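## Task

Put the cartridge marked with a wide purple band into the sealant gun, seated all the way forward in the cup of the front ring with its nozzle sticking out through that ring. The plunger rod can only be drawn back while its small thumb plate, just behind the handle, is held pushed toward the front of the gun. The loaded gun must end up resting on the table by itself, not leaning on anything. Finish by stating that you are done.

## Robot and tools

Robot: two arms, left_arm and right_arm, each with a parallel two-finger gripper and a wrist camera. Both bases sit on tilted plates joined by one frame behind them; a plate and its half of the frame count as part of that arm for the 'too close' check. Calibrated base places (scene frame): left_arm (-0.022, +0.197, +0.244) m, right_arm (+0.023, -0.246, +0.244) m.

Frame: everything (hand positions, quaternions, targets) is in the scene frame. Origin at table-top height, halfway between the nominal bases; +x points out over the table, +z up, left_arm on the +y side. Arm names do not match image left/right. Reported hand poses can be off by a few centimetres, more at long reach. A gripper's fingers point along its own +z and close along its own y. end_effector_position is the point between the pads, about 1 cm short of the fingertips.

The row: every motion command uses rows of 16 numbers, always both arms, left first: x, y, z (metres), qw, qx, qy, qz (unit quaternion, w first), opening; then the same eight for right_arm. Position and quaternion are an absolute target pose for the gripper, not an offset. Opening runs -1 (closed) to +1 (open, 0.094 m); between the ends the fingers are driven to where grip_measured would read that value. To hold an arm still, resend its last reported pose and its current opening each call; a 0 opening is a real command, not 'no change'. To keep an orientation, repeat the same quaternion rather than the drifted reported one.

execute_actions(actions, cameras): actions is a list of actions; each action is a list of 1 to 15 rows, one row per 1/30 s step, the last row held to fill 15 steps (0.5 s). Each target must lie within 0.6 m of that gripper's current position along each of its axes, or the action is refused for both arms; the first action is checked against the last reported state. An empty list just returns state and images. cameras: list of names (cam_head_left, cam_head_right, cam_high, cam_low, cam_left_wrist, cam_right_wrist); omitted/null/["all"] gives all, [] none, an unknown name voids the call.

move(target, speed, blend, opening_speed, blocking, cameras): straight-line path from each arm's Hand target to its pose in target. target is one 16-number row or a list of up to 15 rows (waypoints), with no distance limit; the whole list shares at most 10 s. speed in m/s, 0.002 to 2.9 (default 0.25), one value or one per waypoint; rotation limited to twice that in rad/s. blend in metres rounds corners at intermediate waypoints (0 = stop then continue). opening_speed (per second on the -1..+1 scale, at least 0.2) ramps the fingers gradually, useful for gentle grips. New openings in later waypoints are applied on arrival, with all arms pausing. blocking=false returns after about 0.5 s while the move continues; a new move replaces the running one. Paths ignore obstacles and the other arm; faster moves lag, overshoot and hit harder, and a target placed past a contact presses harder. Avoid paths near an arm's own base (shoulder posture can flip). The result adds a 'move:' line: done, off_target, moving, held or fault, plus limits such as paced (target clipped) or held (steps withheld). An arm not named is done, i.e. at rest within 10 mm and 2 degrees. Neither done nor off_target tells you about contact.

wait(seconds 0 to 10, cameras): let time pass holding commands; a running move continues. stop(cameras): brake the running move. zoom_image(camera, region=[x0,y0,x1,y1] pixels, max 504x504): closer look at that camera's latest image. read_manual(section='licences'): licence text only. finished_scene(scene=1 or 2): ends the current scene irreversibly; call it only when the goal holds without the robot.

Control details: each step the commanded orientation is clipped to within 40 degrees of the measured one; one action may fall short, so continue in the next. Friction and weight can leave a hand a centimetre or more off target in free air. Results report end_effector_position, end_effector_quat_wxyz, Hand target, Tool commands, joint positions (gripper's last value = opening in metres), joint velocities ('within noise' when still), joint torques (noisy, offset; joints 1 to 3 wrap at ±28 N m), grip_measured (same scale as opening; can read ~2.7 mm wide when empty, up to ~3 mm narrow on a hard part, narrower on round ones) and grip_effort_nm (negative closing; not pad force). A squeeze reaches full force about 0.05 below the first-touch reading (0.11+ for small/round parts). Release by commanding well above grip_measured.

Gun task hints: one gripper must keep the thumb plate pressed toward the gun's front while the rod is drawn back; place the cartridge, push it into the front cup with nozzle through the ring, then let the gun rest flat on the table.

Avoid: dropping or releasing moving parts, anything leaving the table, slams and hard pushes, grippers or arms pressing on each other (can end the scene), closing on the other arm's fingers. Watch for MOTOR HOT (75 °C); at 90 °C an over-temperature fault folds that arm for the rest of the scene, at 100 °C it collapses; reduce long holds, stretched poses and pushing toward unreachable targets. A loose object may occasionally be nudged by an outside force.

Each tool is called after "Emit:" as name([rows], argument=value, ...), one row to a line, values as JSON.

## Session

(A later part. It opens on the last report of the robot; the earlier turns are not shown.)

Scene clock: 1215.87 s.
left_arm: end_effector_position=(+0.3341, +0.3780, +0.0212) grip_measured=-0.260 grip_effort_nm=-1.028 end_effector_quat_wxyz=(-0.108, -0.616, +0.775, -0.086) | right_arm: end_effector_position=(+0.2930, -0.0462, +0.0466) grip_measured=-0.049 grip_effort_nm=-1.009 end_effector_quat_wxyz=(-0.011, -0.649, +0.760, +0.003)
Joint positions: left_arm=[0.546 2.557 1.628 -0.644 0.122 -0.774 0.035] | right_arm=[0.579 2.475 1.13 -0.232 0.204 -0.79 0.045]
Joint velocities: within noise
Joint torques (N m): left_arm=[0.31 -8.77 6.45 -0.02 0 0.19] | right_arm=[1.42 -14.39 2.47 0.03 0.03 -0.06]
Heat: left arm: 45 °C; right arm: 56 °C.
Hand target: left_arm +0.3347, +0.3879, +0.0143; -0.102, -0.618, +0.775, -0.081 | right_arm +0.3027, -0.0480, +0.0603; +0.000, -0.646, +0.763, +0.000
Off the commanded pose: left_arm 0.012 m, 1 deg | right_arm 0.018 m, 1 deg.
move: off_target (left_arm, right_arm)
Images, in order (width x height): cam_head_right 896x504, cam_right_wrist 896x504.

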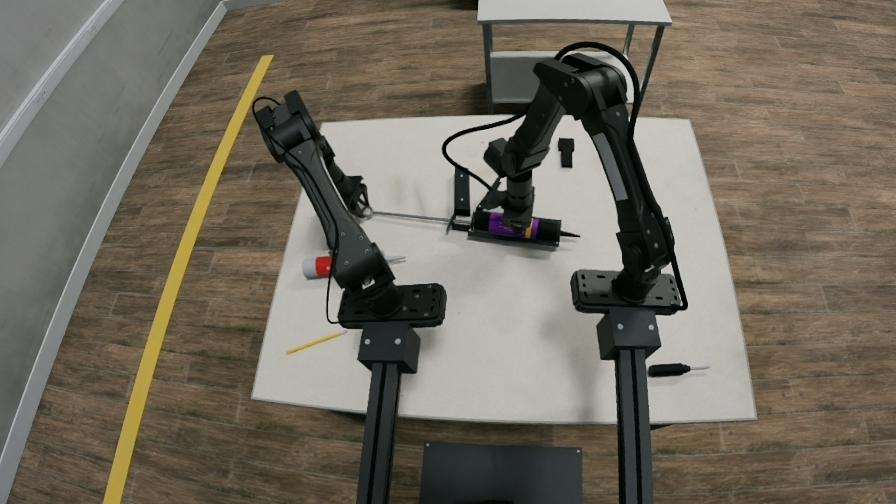

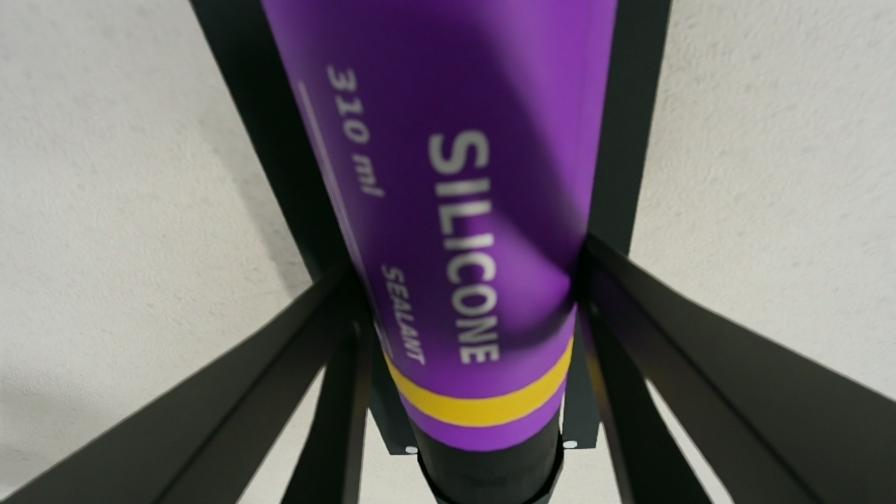

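Emit:
move(target=[0.335,0.391,0.014,-0.102,-0.618,0.775,-0.081,-0.36,0.301,-0.060,0.060,0,-0.6461,0.763,0,-0.1], speed=0.04, cameras=["cam_head_right","cam_low","cam_right_wrist"])

Emit:
zoom_image(camera="cam_right_wrist", region=[360, 360, 640, 504])

Emit:
zoom_image(camera="cam_head_right", region=[510, 200, 590, 260])

Emit:
zoom_image(camera="cam_low", region=[460, 200, 620, 310])

Scene clock: 1223.43 s.
left_arm: end_effector_position=(+0.3322, +0.3767, +0.0221) grip_measured=-0.260 grip_effort_nm=-1.023 end_effector_quat_wxyz=(-0.116, -0.617, +0.773, -0.090) | right_arm: end_effector_position=(+0.2955, -0.0492, +0.0479) grip_measured=-0.050 grip_effort_nm=-1.009 end_effector_quat_wxyz=(+0.005, -0.649, +0.760, +0.011)
Joint positions: left_arm=[0.549 2.56 1.635 -0.664 0.132 -0.774 0.035] | right_arm=[0.559 2.453 1.091 -0.181 0.184 -0.816 0.045]
Joint velocities: within noise
Joint torques (N m): left_arm=[0.34 -8.84 6.63 0.06 -0.11 0.21] | right_arm=[1.07 -13.82 2.06 -0.16 0.19 -0.05]
Heat: left arm: 45 °C; right arm: 56 °C.
Hand target: left_arm +0.3347, +0.3908, +0.0146; -0.102, -0.618, +0.775, -0.081 | right_arm +0.3007, -0.0596, +0.0592; +0.000, -0.646, +0.763, +0.000
Off the commanded pose: left_arm 0.017 m, 2 deg | right_arm 0.017 m, 1 deg.
move: off_target (left_arm, right_arm)
Images, in order (width x height): cam_head_right 896x504, cam_low 896x504, cam_right_wrist 896x504.

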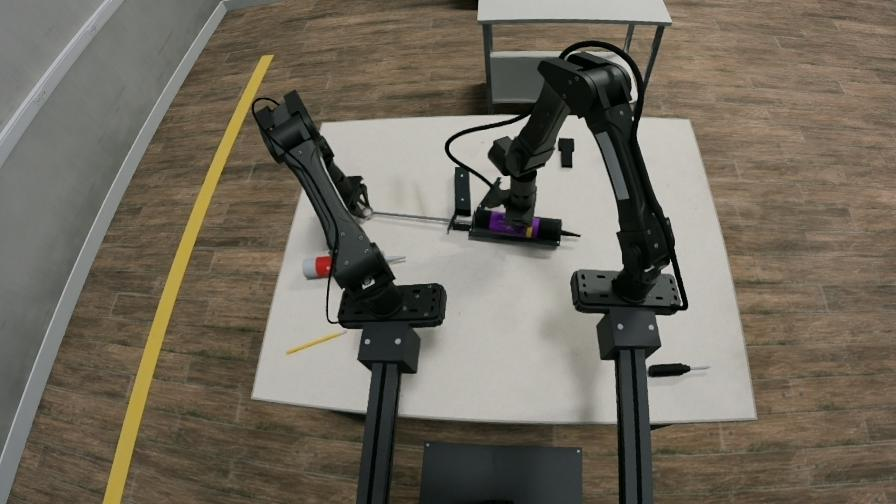

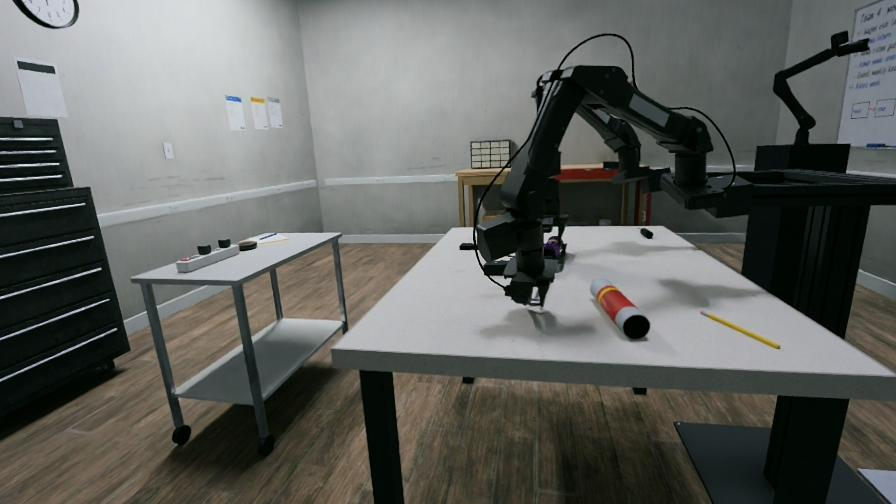

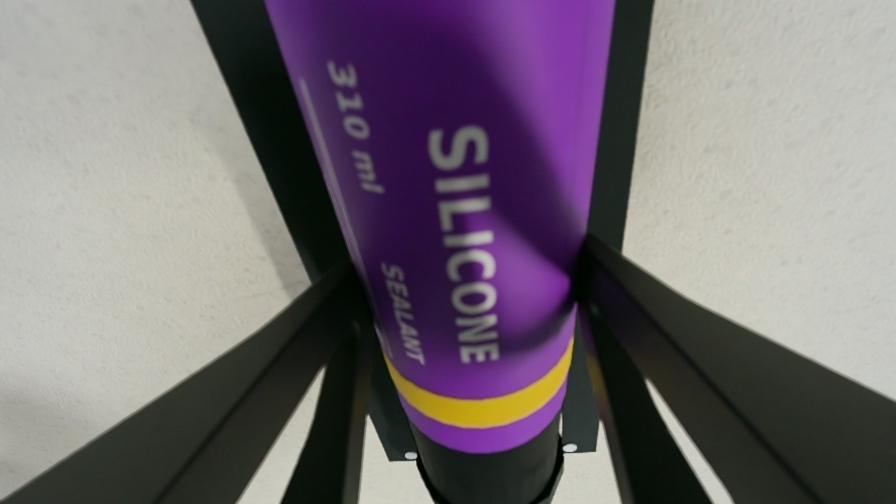

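Scaled by 1.800 from the camera's 896x504 image, which has a finer 1280x720 frame.

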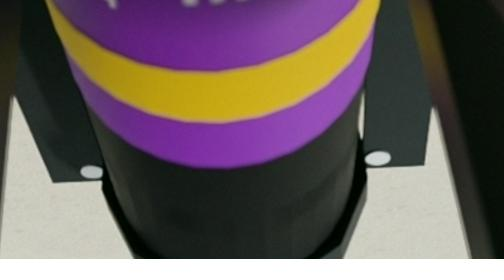

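Scaled by 6.300 from the camera's 896x504 image, which has a finer 1280x720 frame.

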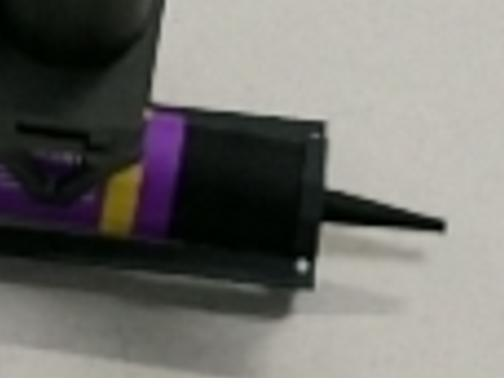

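Scaled by 3.150 from the camera's 896x504 image, which has a finer 1280x720 frame.

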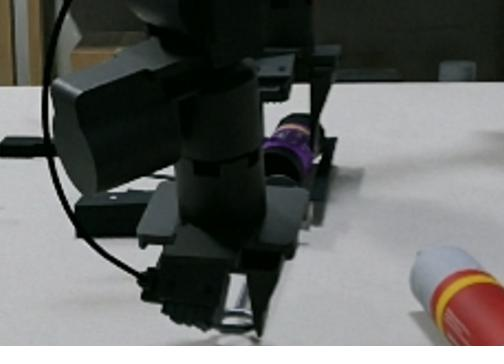

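Emit:
move(target=[0.335,0.388,0.014,-0.102,-0.618,0.775,-0.081,-0.36,0.300,-0.040,0.058,-0.0263,-0.6557,0.7542,-0.0229,-0.1], speed=0.04, cameras=["cam_head_right","cam_right_wrist"])

Emit:
zoom_image(camera="cam_right_wrist", region=[360, 360, 640, 504])

Scene clock: 1264.23 s.
left_arm: end_effector_position=(+0.3320, +0.3774, +0.0220) grip_measured=-0.260 grip_effort_nm=-1.028 end_effector_quat_wxyz=(-0.116, -0.617, +0.773, -0.089) | right_arm: end_effector_position=(+0.3030, -0.0439, +0.0599) grip_measured=-0.101 grip_effort_nm=0.056 end_effector_quat_wxyz=(-0.022, -0.652, +0.758, -0.020)
Joint positions: left_arm=[0.549 2.56 1.635 -0.663 0.128 -0.774 0.035] | right_arm=[0.599 2.461 1.19 -0.329 0.25 -0.771 0.042]
Joint velocities: within noise
Joint torques (N m): left_arm=[-0.14 -9.01 5.71 0.11 -0.05 0.13] | right_arm=[3.77 -8.91 4.67 0.03 0.09 0.03]
Heat: left arm: 49 °C; right arm: 55 °C.
Hand target: left_arm +0.3347, +0.3878, +0.0145; -0.102, -0.618, +0.775, -0.081 | right_arm +0.3001, -0.0401, +0.0581; -0.026, -0.656, +0.754, -0.023
Off the commanded pose: left_arm 0.014 m, 2 deg | right_arm 0.005 m, 1 deg.
move: off_target (left_arm)
Images, in order (width x height): cam_head_right 896x504, cam_right_wrist 896x504.

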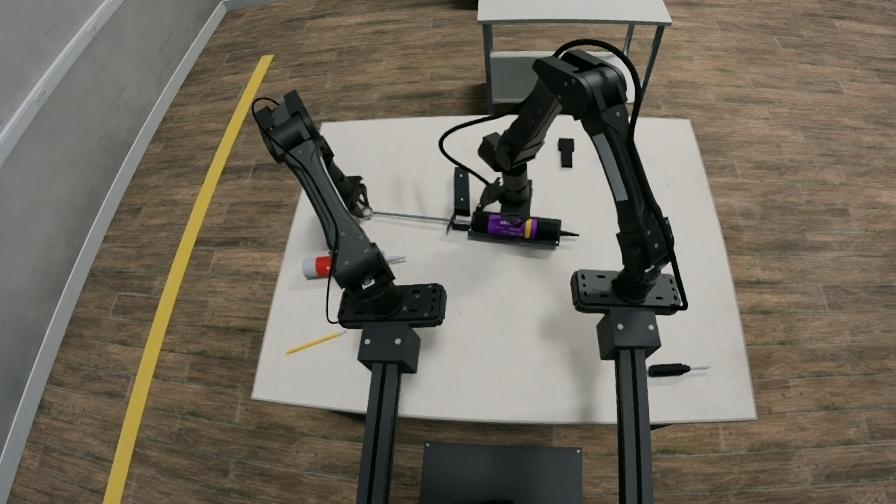

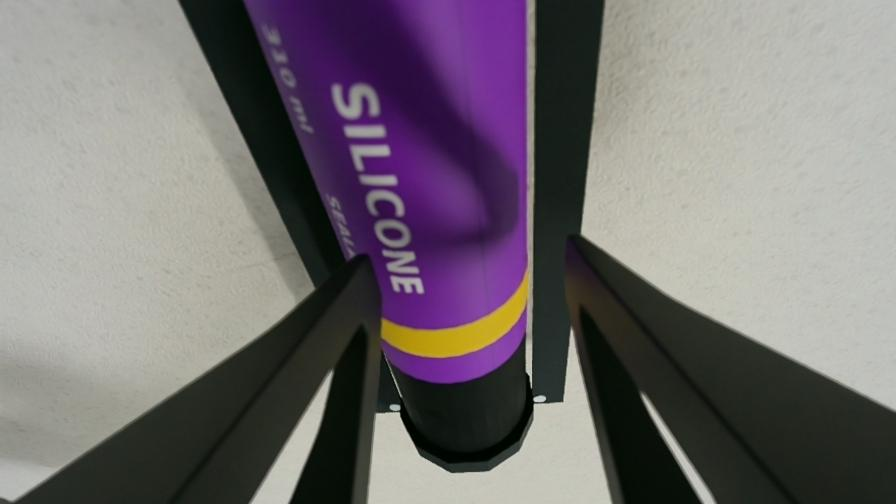

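Scaled by 1.800 from the camera's 896x504 image, which has a finer 1280x720 frame.

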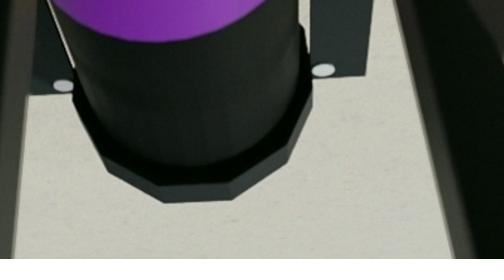

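Emit:
zoom_image(camera="cam_right_wrist", region=[380, 350, 560, 480])

Scaled by 2.800 from the camera's 896x504 image, which has a finer 1280x720 frame.

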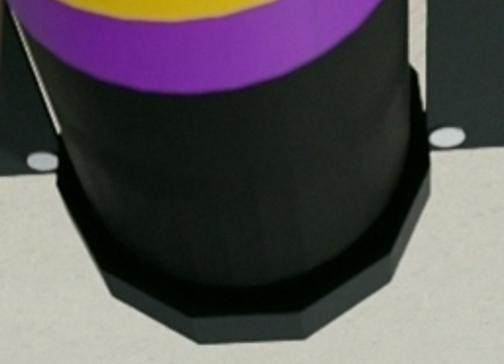

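Emit:
move([
  [0.335,0.386,0.014,-0.102,-0.618,0.775,-0.081,-0.36,0.300,-0.040,0.09,-0.0263,-0.6557,0.7542,-0.0229,0.5],
  [0.335,0.386,0.014,-0.102,-0.618,0.775,-0.081,-0.36,0.26,-0.14,0.175,0.343,-0.058,0.937,-0.017,0.9],
], speed=0.2, cameras=["cam_head_right","cam_right_wrist","cam_high"])

Emit:
zoom_image(camera="cam_right_wrist", region=[300, 0, 700, 504])

Scene clock: 1280.10 s.
left_arm: end_effector_position=(+0.3324, +0.3776, +0.0219) grip_measured=-0.260 grip_effort_nm=-1.023 end_effector_quat_wxyz=(-0.115, -0.617, +0.773, -0.089) | right_arm: end_effector_position=(+0.2549, -0.1432, +0.1672) grip_measured=+0.897 grip_effort_nm=0.168 end_effector_quat_wxyz=(+0.324, -0.068, +0.943, -0.023)
Joint positions: left_arm=[0.549 2.56 1.635 -0.661 0.128 -0.774 0.035] | right_arm=[0.731 1.843 0.161 0.667 0.622 0.389 0.089]
Joint velocities: within noise
Joint torques (N m): left_arm=[-0.51 -9.06 5.24 0.14 -0.09 0.09] | right_arm=[2.37 -5.57 1.91 1.52 0.38 0.13]
Heat: left arm: 49 °C; right arm: 55 °C.
Hand target: left_arm +0.3348, +0.3859, +0.0144; -0.102, -0.618, +0.775, -0.081 | right_arm +0.2599, -0.1400, +0.1747; +0.343, -0.058, +0.938, -0.017
Off the commanded pose: left_arm 0.012 m, 2 deg | right_arm 0.010 m, 3 deg.
move: off_target (left_arm, right_arm); target 2's new opening was sent with right_arm's hand 0.010 m and 3 deg from that target
Images, in order (width x height): cam_head_right 896x504, cam_high 896x504, cam_right_wrist 896x504.

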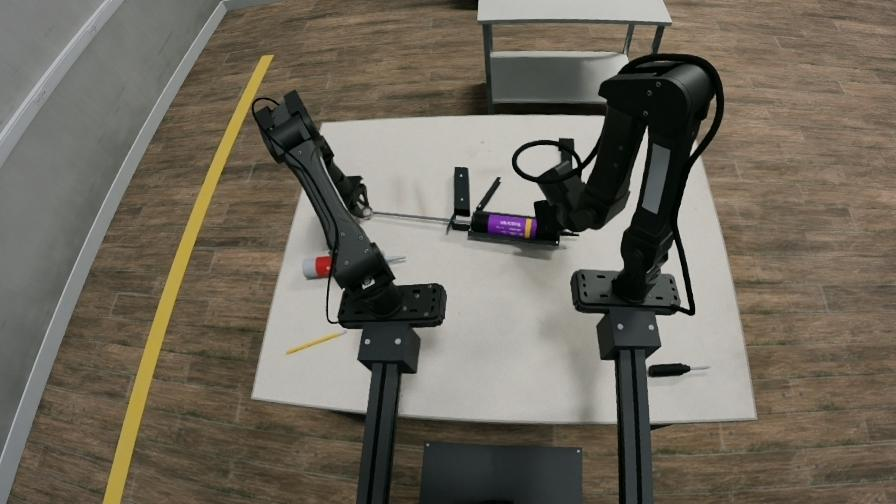

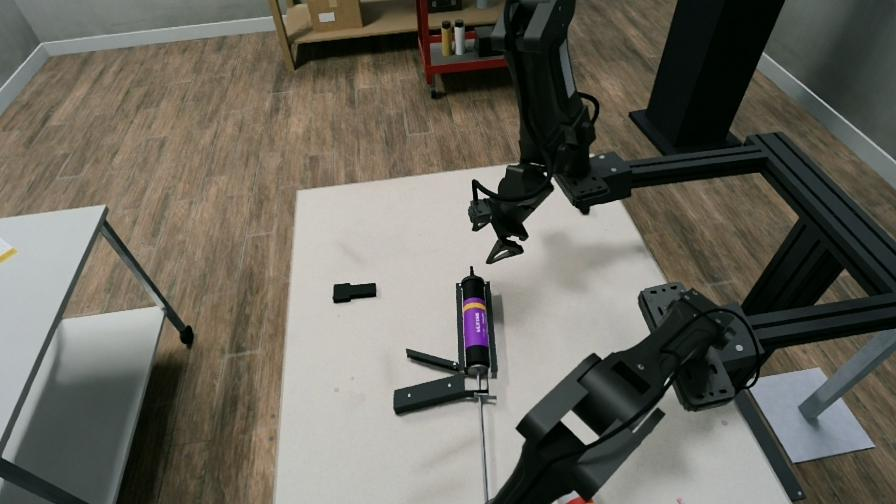

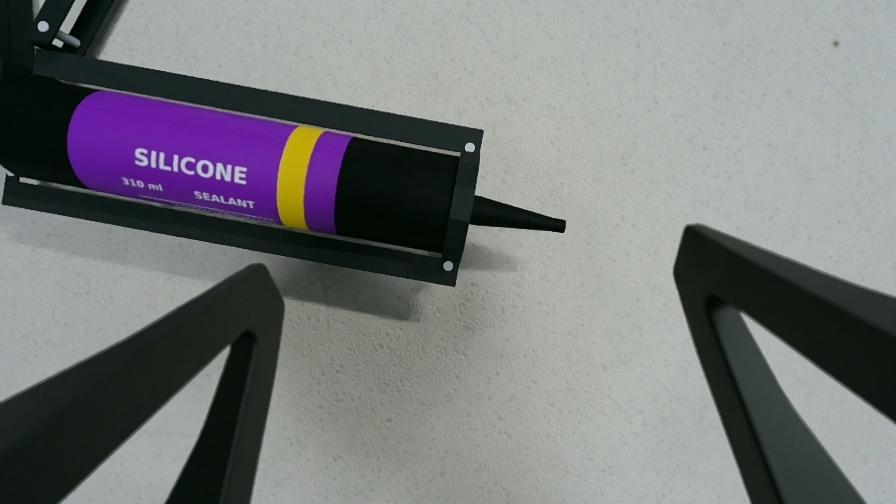

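Scaled by 1.000.

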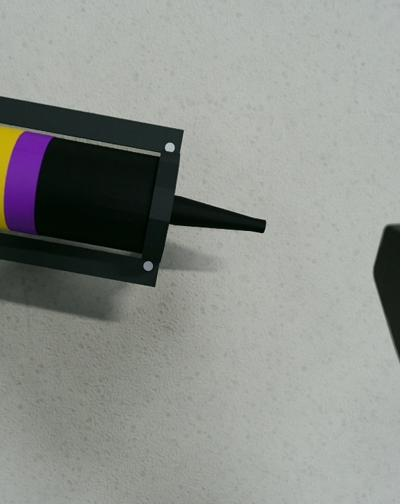

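Emit:
move(target=[0.335,0.386,0.014,-0.102,-0.618,0.775,-0.081,-0.36,0.268,-0.195,0.12,0.0985,-0.6505,0.7482,0.0856,0.3], speed=0.2, cameras=["cam_head_right","cam_right_wrist"])

Emit:
zoom_image(camera="cam_head_right", region=[500, 160, 660, 270])

Scene clock: 1302.00 s.
left_arm: end_effector_position=(+0.3324, +0.3776, +0.0219) grip_measured=-0.260 grip_effort_nm=-1.028 end_effector_quat_wxyz=(-0.115, -0.617, +0.773, -0.089) | right_arm: end_effector_position=(+0.2677, -0.1966, +0.1207) grip_measured=+0.303 grip_effort_nm=-0.120 end_effector_quat_wxyz=(+0.097, -0.651, +0.749, +0.075)
Joint positions: left_arm=[0.549 2.56 1.635 -0.661 0.128 -0.774 0.035] | right_arm=[0.028 1.867 0.544 -0.061 -0.07 -1.375 0.061]
Joint velocities: within noise
Joint torques (N m): left_arm=[-0.49 -9.02 5.2 0.13 -0.09 0.1] | right_arm=[0.54 -5.24 3.99 0.23 -0.29 -0.02]
Heat: left arm: 50 °C; right arm: 51 °C.
Hand target: left_arm +0.3348, +0.3859, +0.0144; -0.102, -0.618, +0.775, -0.081 | right_arm +0.2681, -0.1950, +0.1201; +0.099, -0.651, +0.748, +0.085
Off the commanded pose: left_arm 0.012 m, 2 deg | right_arm 0.002 m, 1 deg.
move: off_target (left_arm)
Images, in order (width x height): cam_head_right 896x504, cam_right_wrist 896x504.

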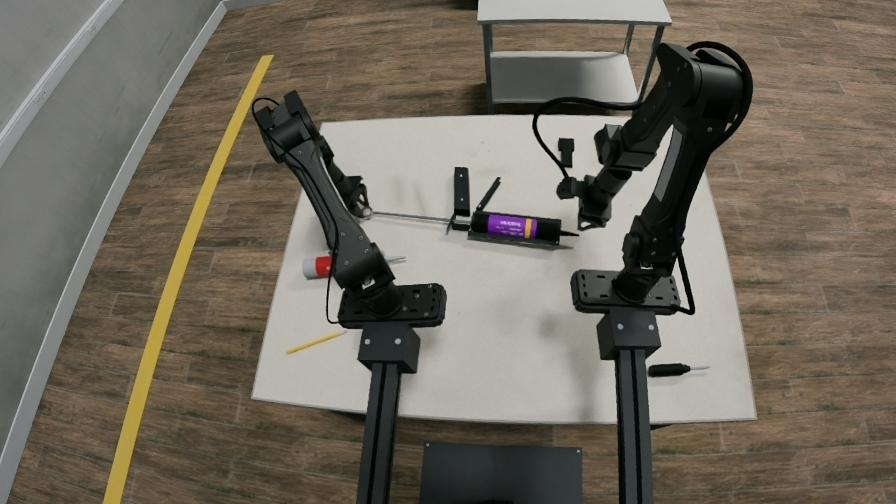

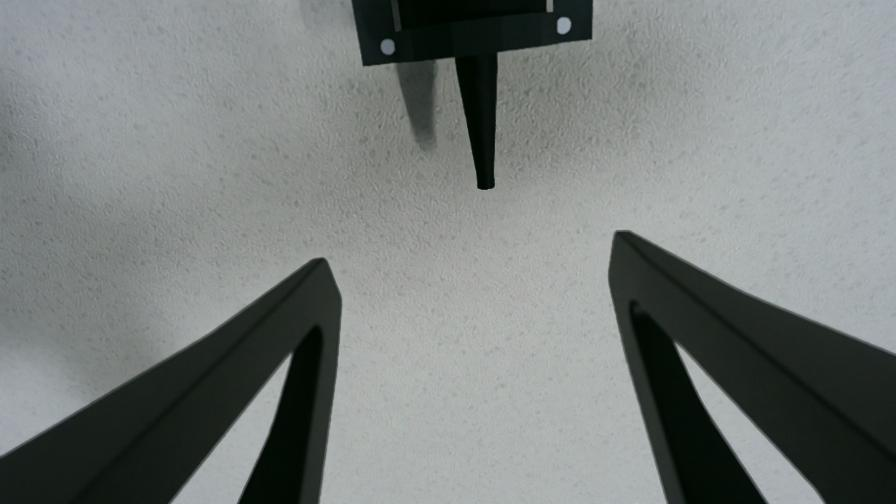

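Scaled by 3.150 from the camera's 896x504 image, which has a finer 1280x720 frame.

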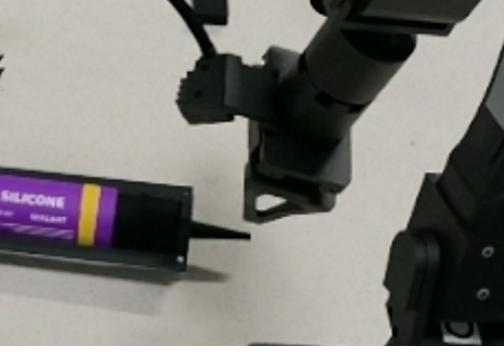

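Emit:
move(target=[0.335,0.386,0.014,-0.102,-0.618,0.775,-0.081,-0.36,0.268,-0.195,0.040,0.0985,-0.6505,0.7482,0.0856,0.2], speed=0.15, cameras=["cam_head_right","cam_right_wrist"])

Emit:
zoom_image(camera="cam_head_right", region=[500, 160, 660, 270])

Scene clock: 1306.93 s.
left_arm: end_effector_position=(+0.3324, +0.3776, +0.0219) grip_measured=-0.260 grip_effort_nm=-1.028 end_effector_quat_wxyz=(-0.115, -0.617, +0.773, -0.089) | right_arm: end_effector_position=(+0.2658, -0.1987, +0.0422) grip_measured=+0.203 grip_effort_nm=-0.120 end_effector_quat_wxyz=(+0.086, -0.653, +0.749, +0.078)
Joint positions: left_arm=[0.549 2.56 1.635 -0.661 0.128 -0.774 0.035] | right_arm=[-0.028 2.263 0.613 0.24 -0.07 -1.432 0.057]
Joint velocities: within noise
Joint torques (N m): left_arm=[-0.49 -8.96 5.22 0.17 -0.06 0.07] | right_arm=[0.77 -5.97 1.21 0.51 -0.37 -0.05]
Heat: left arm: 50 °C; right arm: 51 °C.
Hand target: left_arm +0.3348, +0.3859, +0.0144; -0.102, -0.618, +0.775, -0.081 | right_arm +0.2680, -0.1951, +0.0402; +0.098, -0.651, +0.748, +0.085
Off the commanded pose: left_arm 0.012 m, 2 deg | right_arm 0.005 m, 2 deg.
move: off_target (left_arm)
Images, in order (width x height): cam_head_right 896x504, cam_right_wrist 896x504.

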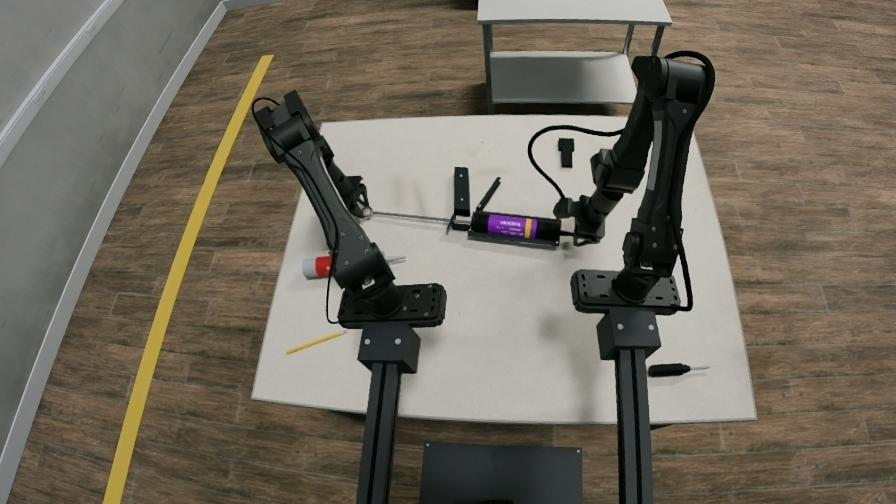

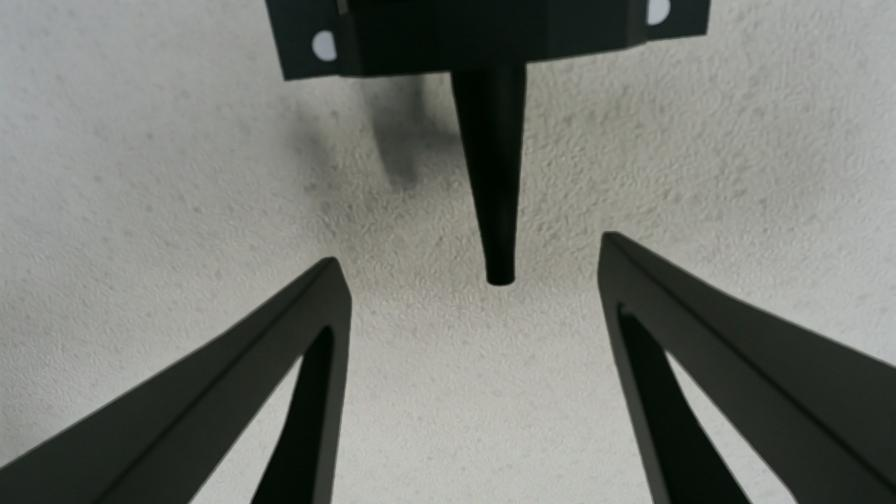

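Scaled by 3.150 from the camera's 896x504 image, which has a finer 1280x720 frame.

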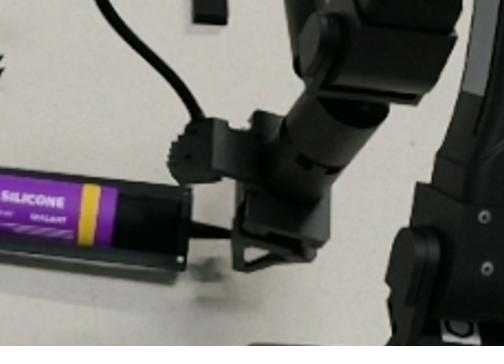

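Emit:
move(target=[0.335,0.386,0.014,-0.102,-0.618,0.775,-0.081,-0.36,0.277,-0.175,0.034,0.0985,-0.6505,0.7482,0.0856,-0.15], speed=0.08, cameras=["cam_head_right","cam_right_wrist"])

Emit:
zoom_image(camera="cam_head_right", region=[500, 160, 660, 270])

Scene clock: 1312.47 s.
left_arm: end_effector_position=(+0.3324, +0.3776, +0.0219) grip_measured=-0.260 grip_effort_nm=-1.028 end_effector_quat_wxyz=(-0.115, -0.617, +0.773, -0.089) | right_arm: end_effector_position=(+0.2751, -0.1819, +0.0356) grip_measured=-0.147 grip_effort_nm=-0.120 end_effector_quat_wxyz=(+0.089, -0.650, +0.751, +0.081)
Joint positions: left_arm=[0.549 2.56 1.635 -0.661 0.128 -0.774 0.035] | right_arm=[0.027 2.311 0.663 0.243 -0.07 -1.37 0.04]
Joint velocities: within noise
Joint torques (N m): left_arm=[-0.54 -9.01 5.15 0.15 -0.05 0.07] | right_arm=[2.63 -6.48 1.31 0.52 -0.27 0.06]
Heat: left arm: 50 °C; right arm: 51 °C.
Hand target: left_arm +0.3348, +0.3859, +0.0144; -0.102, -0.618, +0.775, -0.081 | right_arm +0.2770, -0.1751, +0.0342; +0.098, -0.651, +0.748, +0.086
Off the commanded pose: left_arm 0.012 m, 2 deg | right_arm 0.007 m, 1 deg.
move: off_target (left_arm)
Images, in order (width x height): cam_head_right 896x504, cam_right_wrist 896x504.

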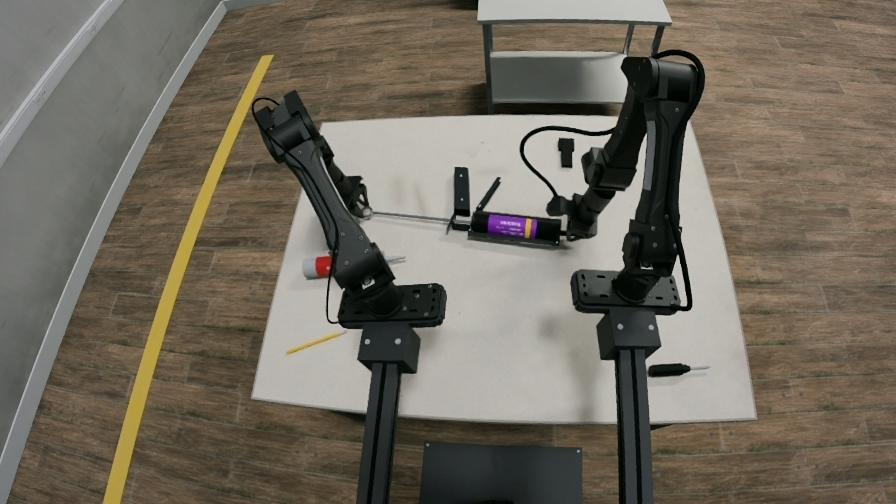

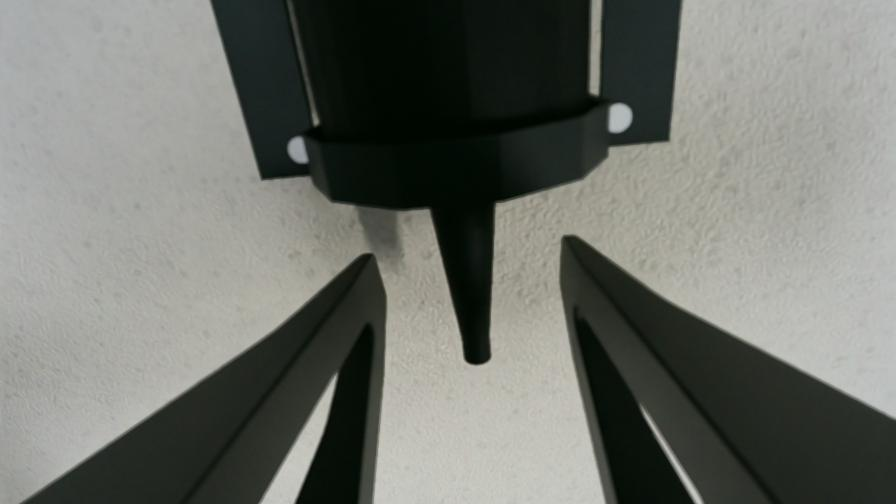

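Scaled by 3.150 from the camera's 896x504 image, which has a finer 1280x720 frame.

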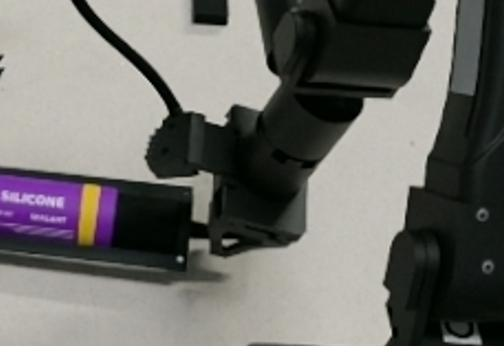

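Emit:
move(target=[0.335,0.386,0.014,-0.102,-0.618,0.775,-0.081,-0.36,0.278,-0.155,0.034,0.0985,-0.6505,0.7482,0.0856,-0.15], speed=0.06, cameras=["cam_head_right","cam_right_wrist"])

Emit:
zoom_image(camera="cam_head_right", region=[500, 160, 660, 270])

Scene clock: 1316.63 s.
left_arm: end_effector_position=(+0.3324, +0.3777, +0.0219) grip_measured=-0.260 grip_effort_nm=-1.033 end_effector_quat_wxyz=(-0.115, -0.617, +0.773, -0.088) | right_arm: end_effector_position=(+0.2745, -0.1658, +0.0353) grip_measured=-0.147 grip_effort_nm=-0.120 end_effector_quat_wxyz=(+0.085, -0.646, +0.754, +0.080)
Joint positions: left_arm=[0.549 2.56 1.635 -0.661 0.127 -0.774 0.035] | right_arm=[0.095 2.325 0.675 0.245 -0.051 -1.292 0.04]
Joint velocities: within noise
Joint torques (N m): left_arm=[-0.47 -9.17 5.09 0.17 -0.07 0.08] | right_arm=[3.47 -6.42 1.78 0.57 -0.32 0.04]
Heat: left arm: 50 °C; right arm: 51 °C.
Hand target: left_arm +0.3348, +0.3859, +0.0144; -0.102, -0.618, +0.775, -0.081 | right_arm +0.2778, -0.1552, +0.0343; +0.098, -0.651, +0.748, +0.086
Off the commanded pose: left_arm 0.012 m, 2 deg | right_arm 0.011 m, 2 deg.
move: off_target (left_arm, right_arm)
Images, in order (width x height): cam_head_right 896x504, cam_right_wrist 896x504.

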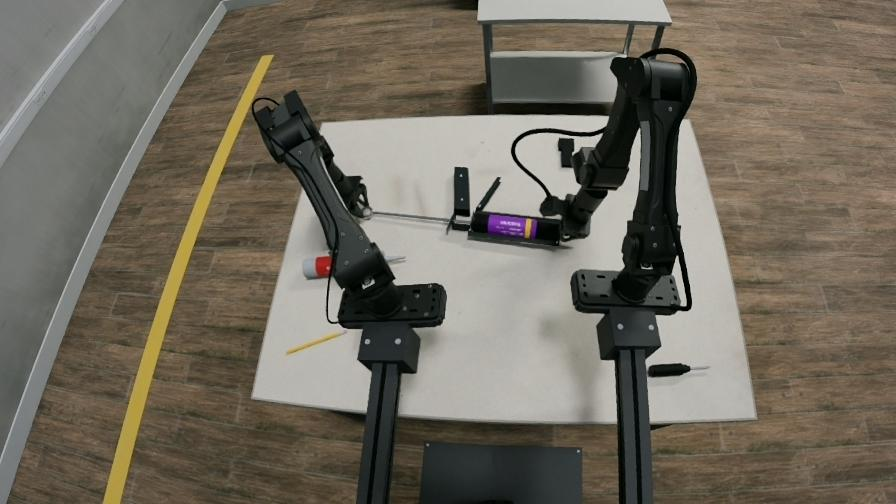

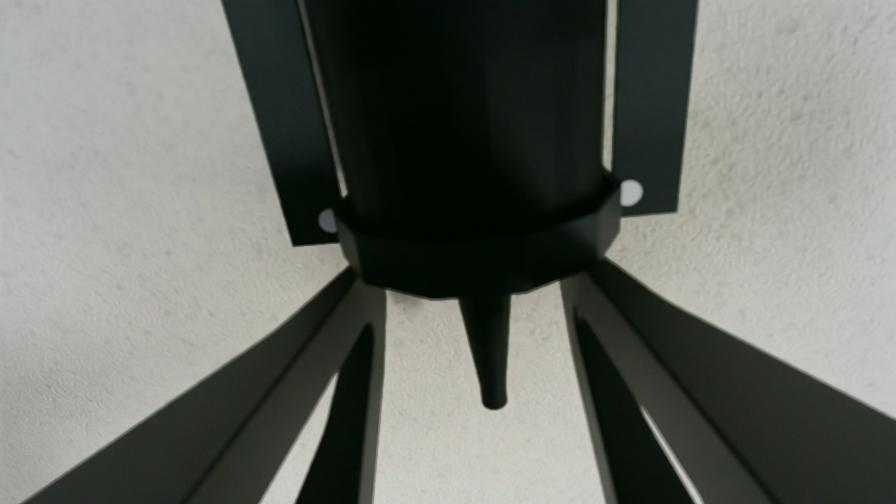

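Scaled by 3.150 from the camera's 896x504 image, which has a finer 1280x720 frame.

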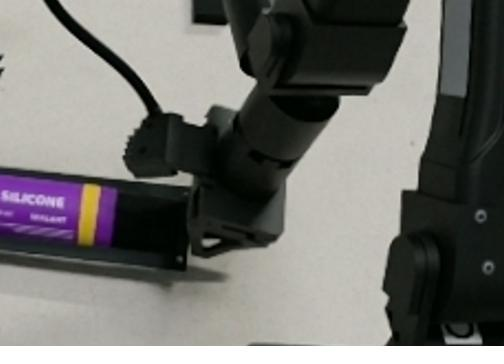

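Emit:
move(target=[0.333,0.365,0.014,-0.102,-0.618,0.775,-0.081,-0.36,0.278,-0.153,0.034,0.0985,-0.6505,0.7482,0.0856,-0.15], speed=0.04, cameras=["cam_head_right","cam_right_wrist"])

Emit:
zoom_image(camera="cam_head_right", region=[420, 140, 600, 270])

Scene clock: 1320.07 s.
left_arm: end_effector_position=(+0.3314, +0.3764, +0.0128) grip_measured=-0.260 grip_effort_nm=-1.023 end_effector_quat_wxyz=(-0.098, -0.620, +0.774, -0.083) | right_arm: end_effector_position=(+0.2742, -0.1651, +0.0353) grip_measured=-0.147 grip_effort_nm=-0.120 end_effector_quat_wxyz=(+0.083, -0.645, +0.755, +0.078)
Joint positions: left_arm=[0.544 2.56 1.589 -0.582 0.113 -0.786 0.035] | right_arm=[0.102 2.325 0.675 0.245 -0.046 -1.284 0.04]
Joint velocities: within noise
Joint torques (N m): left_arm=[-3.36 -10.78 2.24 0.01 0.04 -0.18] | right_arm=[3.59 -6.28 1.91 0.6 -0.34 0.03]
Heat: left arm: 50 °C; right arm: 51 °C.
Hand target: left_arm +0.3328, +0.3652, +0.0139; -0.102, -0.618, +0.775, -0.081 | right_arm +0.2778, -0.1532, +0.0344; +0.098, -0.651, +0.748, +0.086
Off the commanded pose: left_arm 0.012 m, 1 deg | right_arm 0.013 m, 2 deg.
move: off_target (left_arm, right_arm)
Images, in order (width x height): cam_head_right 896x504, cam_right_wrist 896x504.

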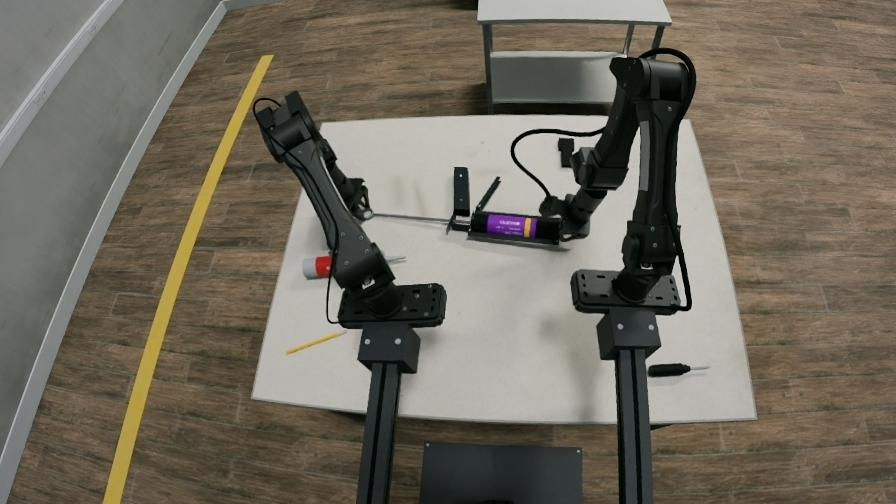

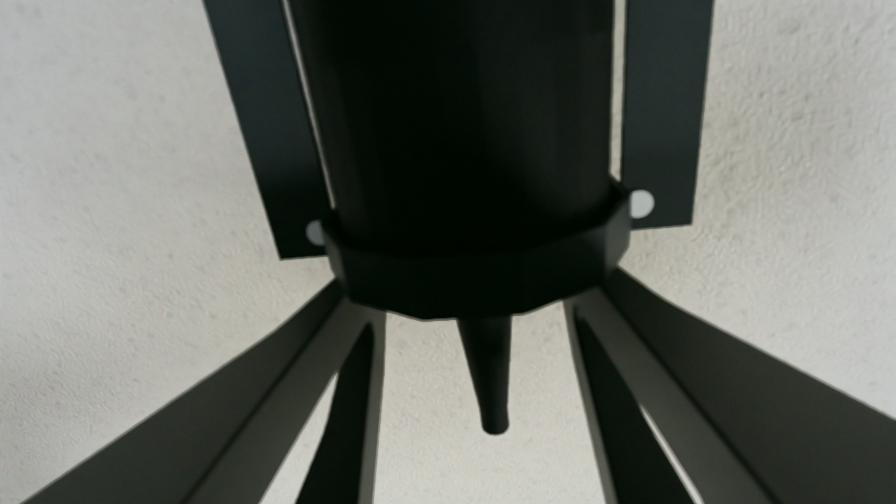

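Scaled by 2.800 from the camera's 896x504 image, which has a finer 1280x720 frame.

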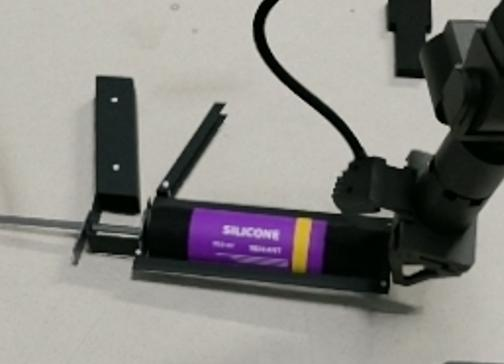

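Emit:
move(target=[0.333,0.365,0.026,-0.102,-0.618,0.775,-0.081,-0.36,0.278,-0.153,0.034,0.0985,-0.6505,0.7482,0.0856,-0.15], speed=0.04, cameras=["cam_head_right","cam_right_wrist"])

Emit:
zoom_image(camera="cam_head_right", region=[420, 140, 600, 270])

Scene clock: 1324.03 s.
left_arm: end_effector_position=(+0.3311, +0.3761, +0.0130) grip_measured=-0.260 grip_effort_nm=-1.033 end_effector_quat_wxyz=(-0.095, -0.621, +0.774, -0.081) | right_arm: end_effector_position=(+0.2742, -0.1651, +0.0353) grip_measured=-0.147 grip_effort_nm=-0.115 end_effector_quat_wxyz=(+0.083, -0.645, +0.755, +0.078)
Joint positions: left_arm=[0.541 2.553 1.574 -0.567 0.108 -0.789 0.035] | right_arm=[0.102 2.325 0.675 0.245 -0.046 -1.284 0.04]
Joint velocities: within noise
Joint torques (N m): left_arm=[-3.26 -13.05 2.04 -0.29 0.08 -0.17] | right_arm=[3.59 -6.3 1.92 0.58 -0.34 0.04]
Heat: left arm: 51 °C; right arm: 51 °C.
Hand target: left_arm +0.3328, +0.3652, +0.0253; -0.102, -0.618, +0.775, -0.081 | right_arm +0.2778, -0.1532, +0.0344; +0.098, -0.651, +0.748, +0.086
Off the commanded pose: left_arm 0.017 m, 1 deg | right_arm 0.013 m, 2 deg.
move: off_target (left_arm, right_arm)
Images, in order (width x height): cam_head_right 896x504, cam_right_wrist 896x504.

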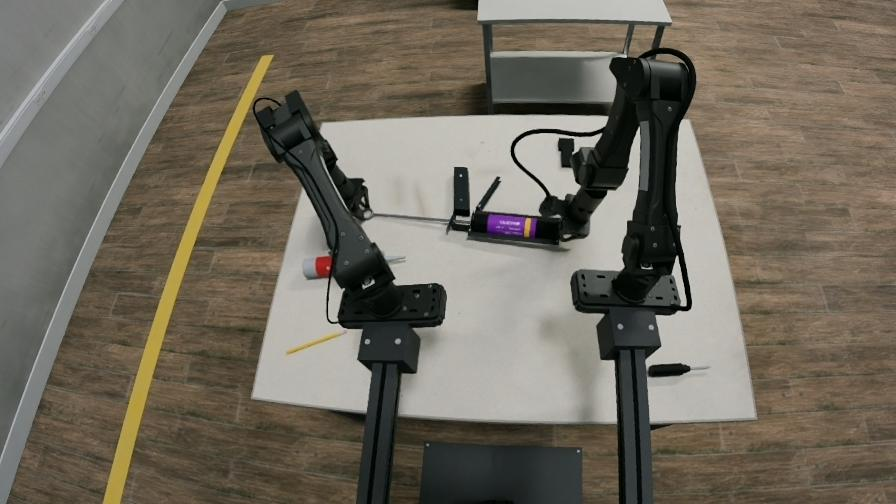

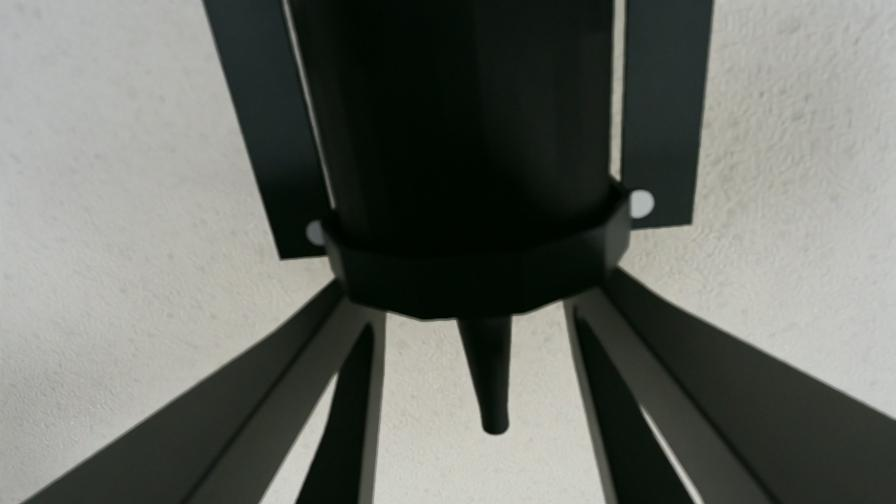

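Scaled by 2.800 from the camera's 896x504 image, which has a finer 1280x720 frame.

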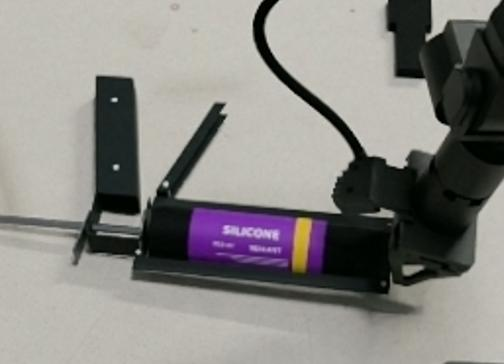

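Emit:
move(target=[0.333,0.370,0.036,-0.102,-0.618,0.775,-0.081,-0.36,0.278,-0.153,0.034,0.0985,-0.6505,0.7482,0.0856,-0.15], speed=0.04, cameras=["cam_head_right","cam_right_wrist"])

Scene clock: 1326.80 s.
left_arm: end_effector_position=(+0.3316, +0.3767, +0.0162) grip_measured=-0.260 grip_effort_nm=-1.028 end_effector_quat_wxyz=(-0.095, -0.621, +0.774, -0.081) | right_arm: end_effector_position=(+0.2742, -0.1655, +0.0343) grip_measured=-0.147 grip_effort_nm=-0.125 end_effector_quat_wxyz=(+0.082, -0.645, +0.756, +0.077)
Joint positions: left_arm=[0.541 2.545 1.574 -0.575 0.108 -0.789 0.035] | right_arm=[0.102 2.33 0.678 0.245 -0.043 -1.283 0.04]
Joint velocities: within noise
Joint torques (N m): left_arm=[-2.59 -14.37 2.19 -0.46 0.09 -0.11] | right_arm=[3.62 -6.68 1.66 0.58 -0.35 0.05]
Heat: left arm: 51 °C; right arm: 51 °C.
Hand target: left_arm +0.3330, +0.3702, +0.0349; -0.102, -0.618, +0.775, -0.081 | right_arm +0.2777, -0.1532, +0.0344; +0.098, -0.651, +0.748, +0.086
Off the commanded pose: left_arm 0.021 m, 1 deg | right_arm 0.013 m, 2 deg.
move: off_target (left_arm, right_arm)
Images, in order (width x height): cam_head_right 896x504, cam_right_wrist 896x504.

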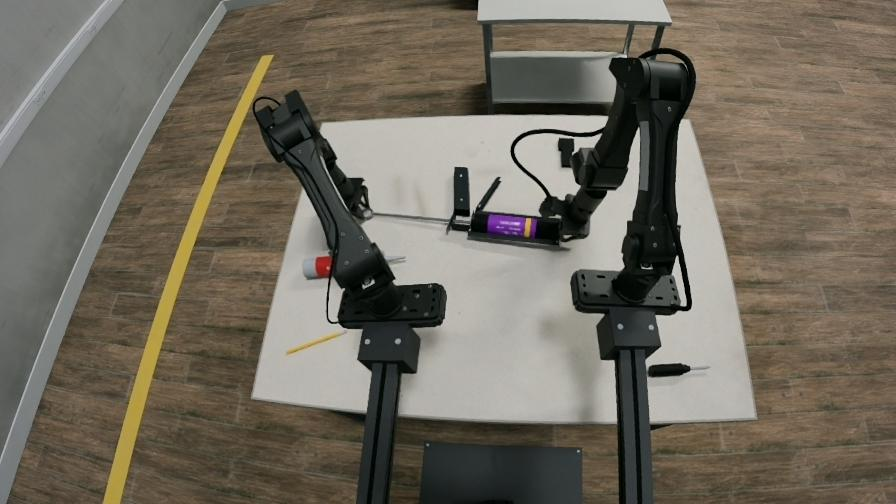

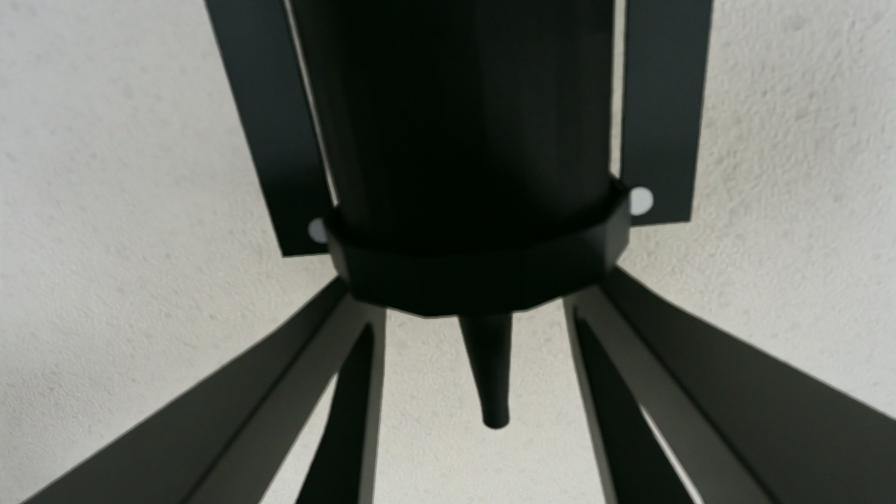

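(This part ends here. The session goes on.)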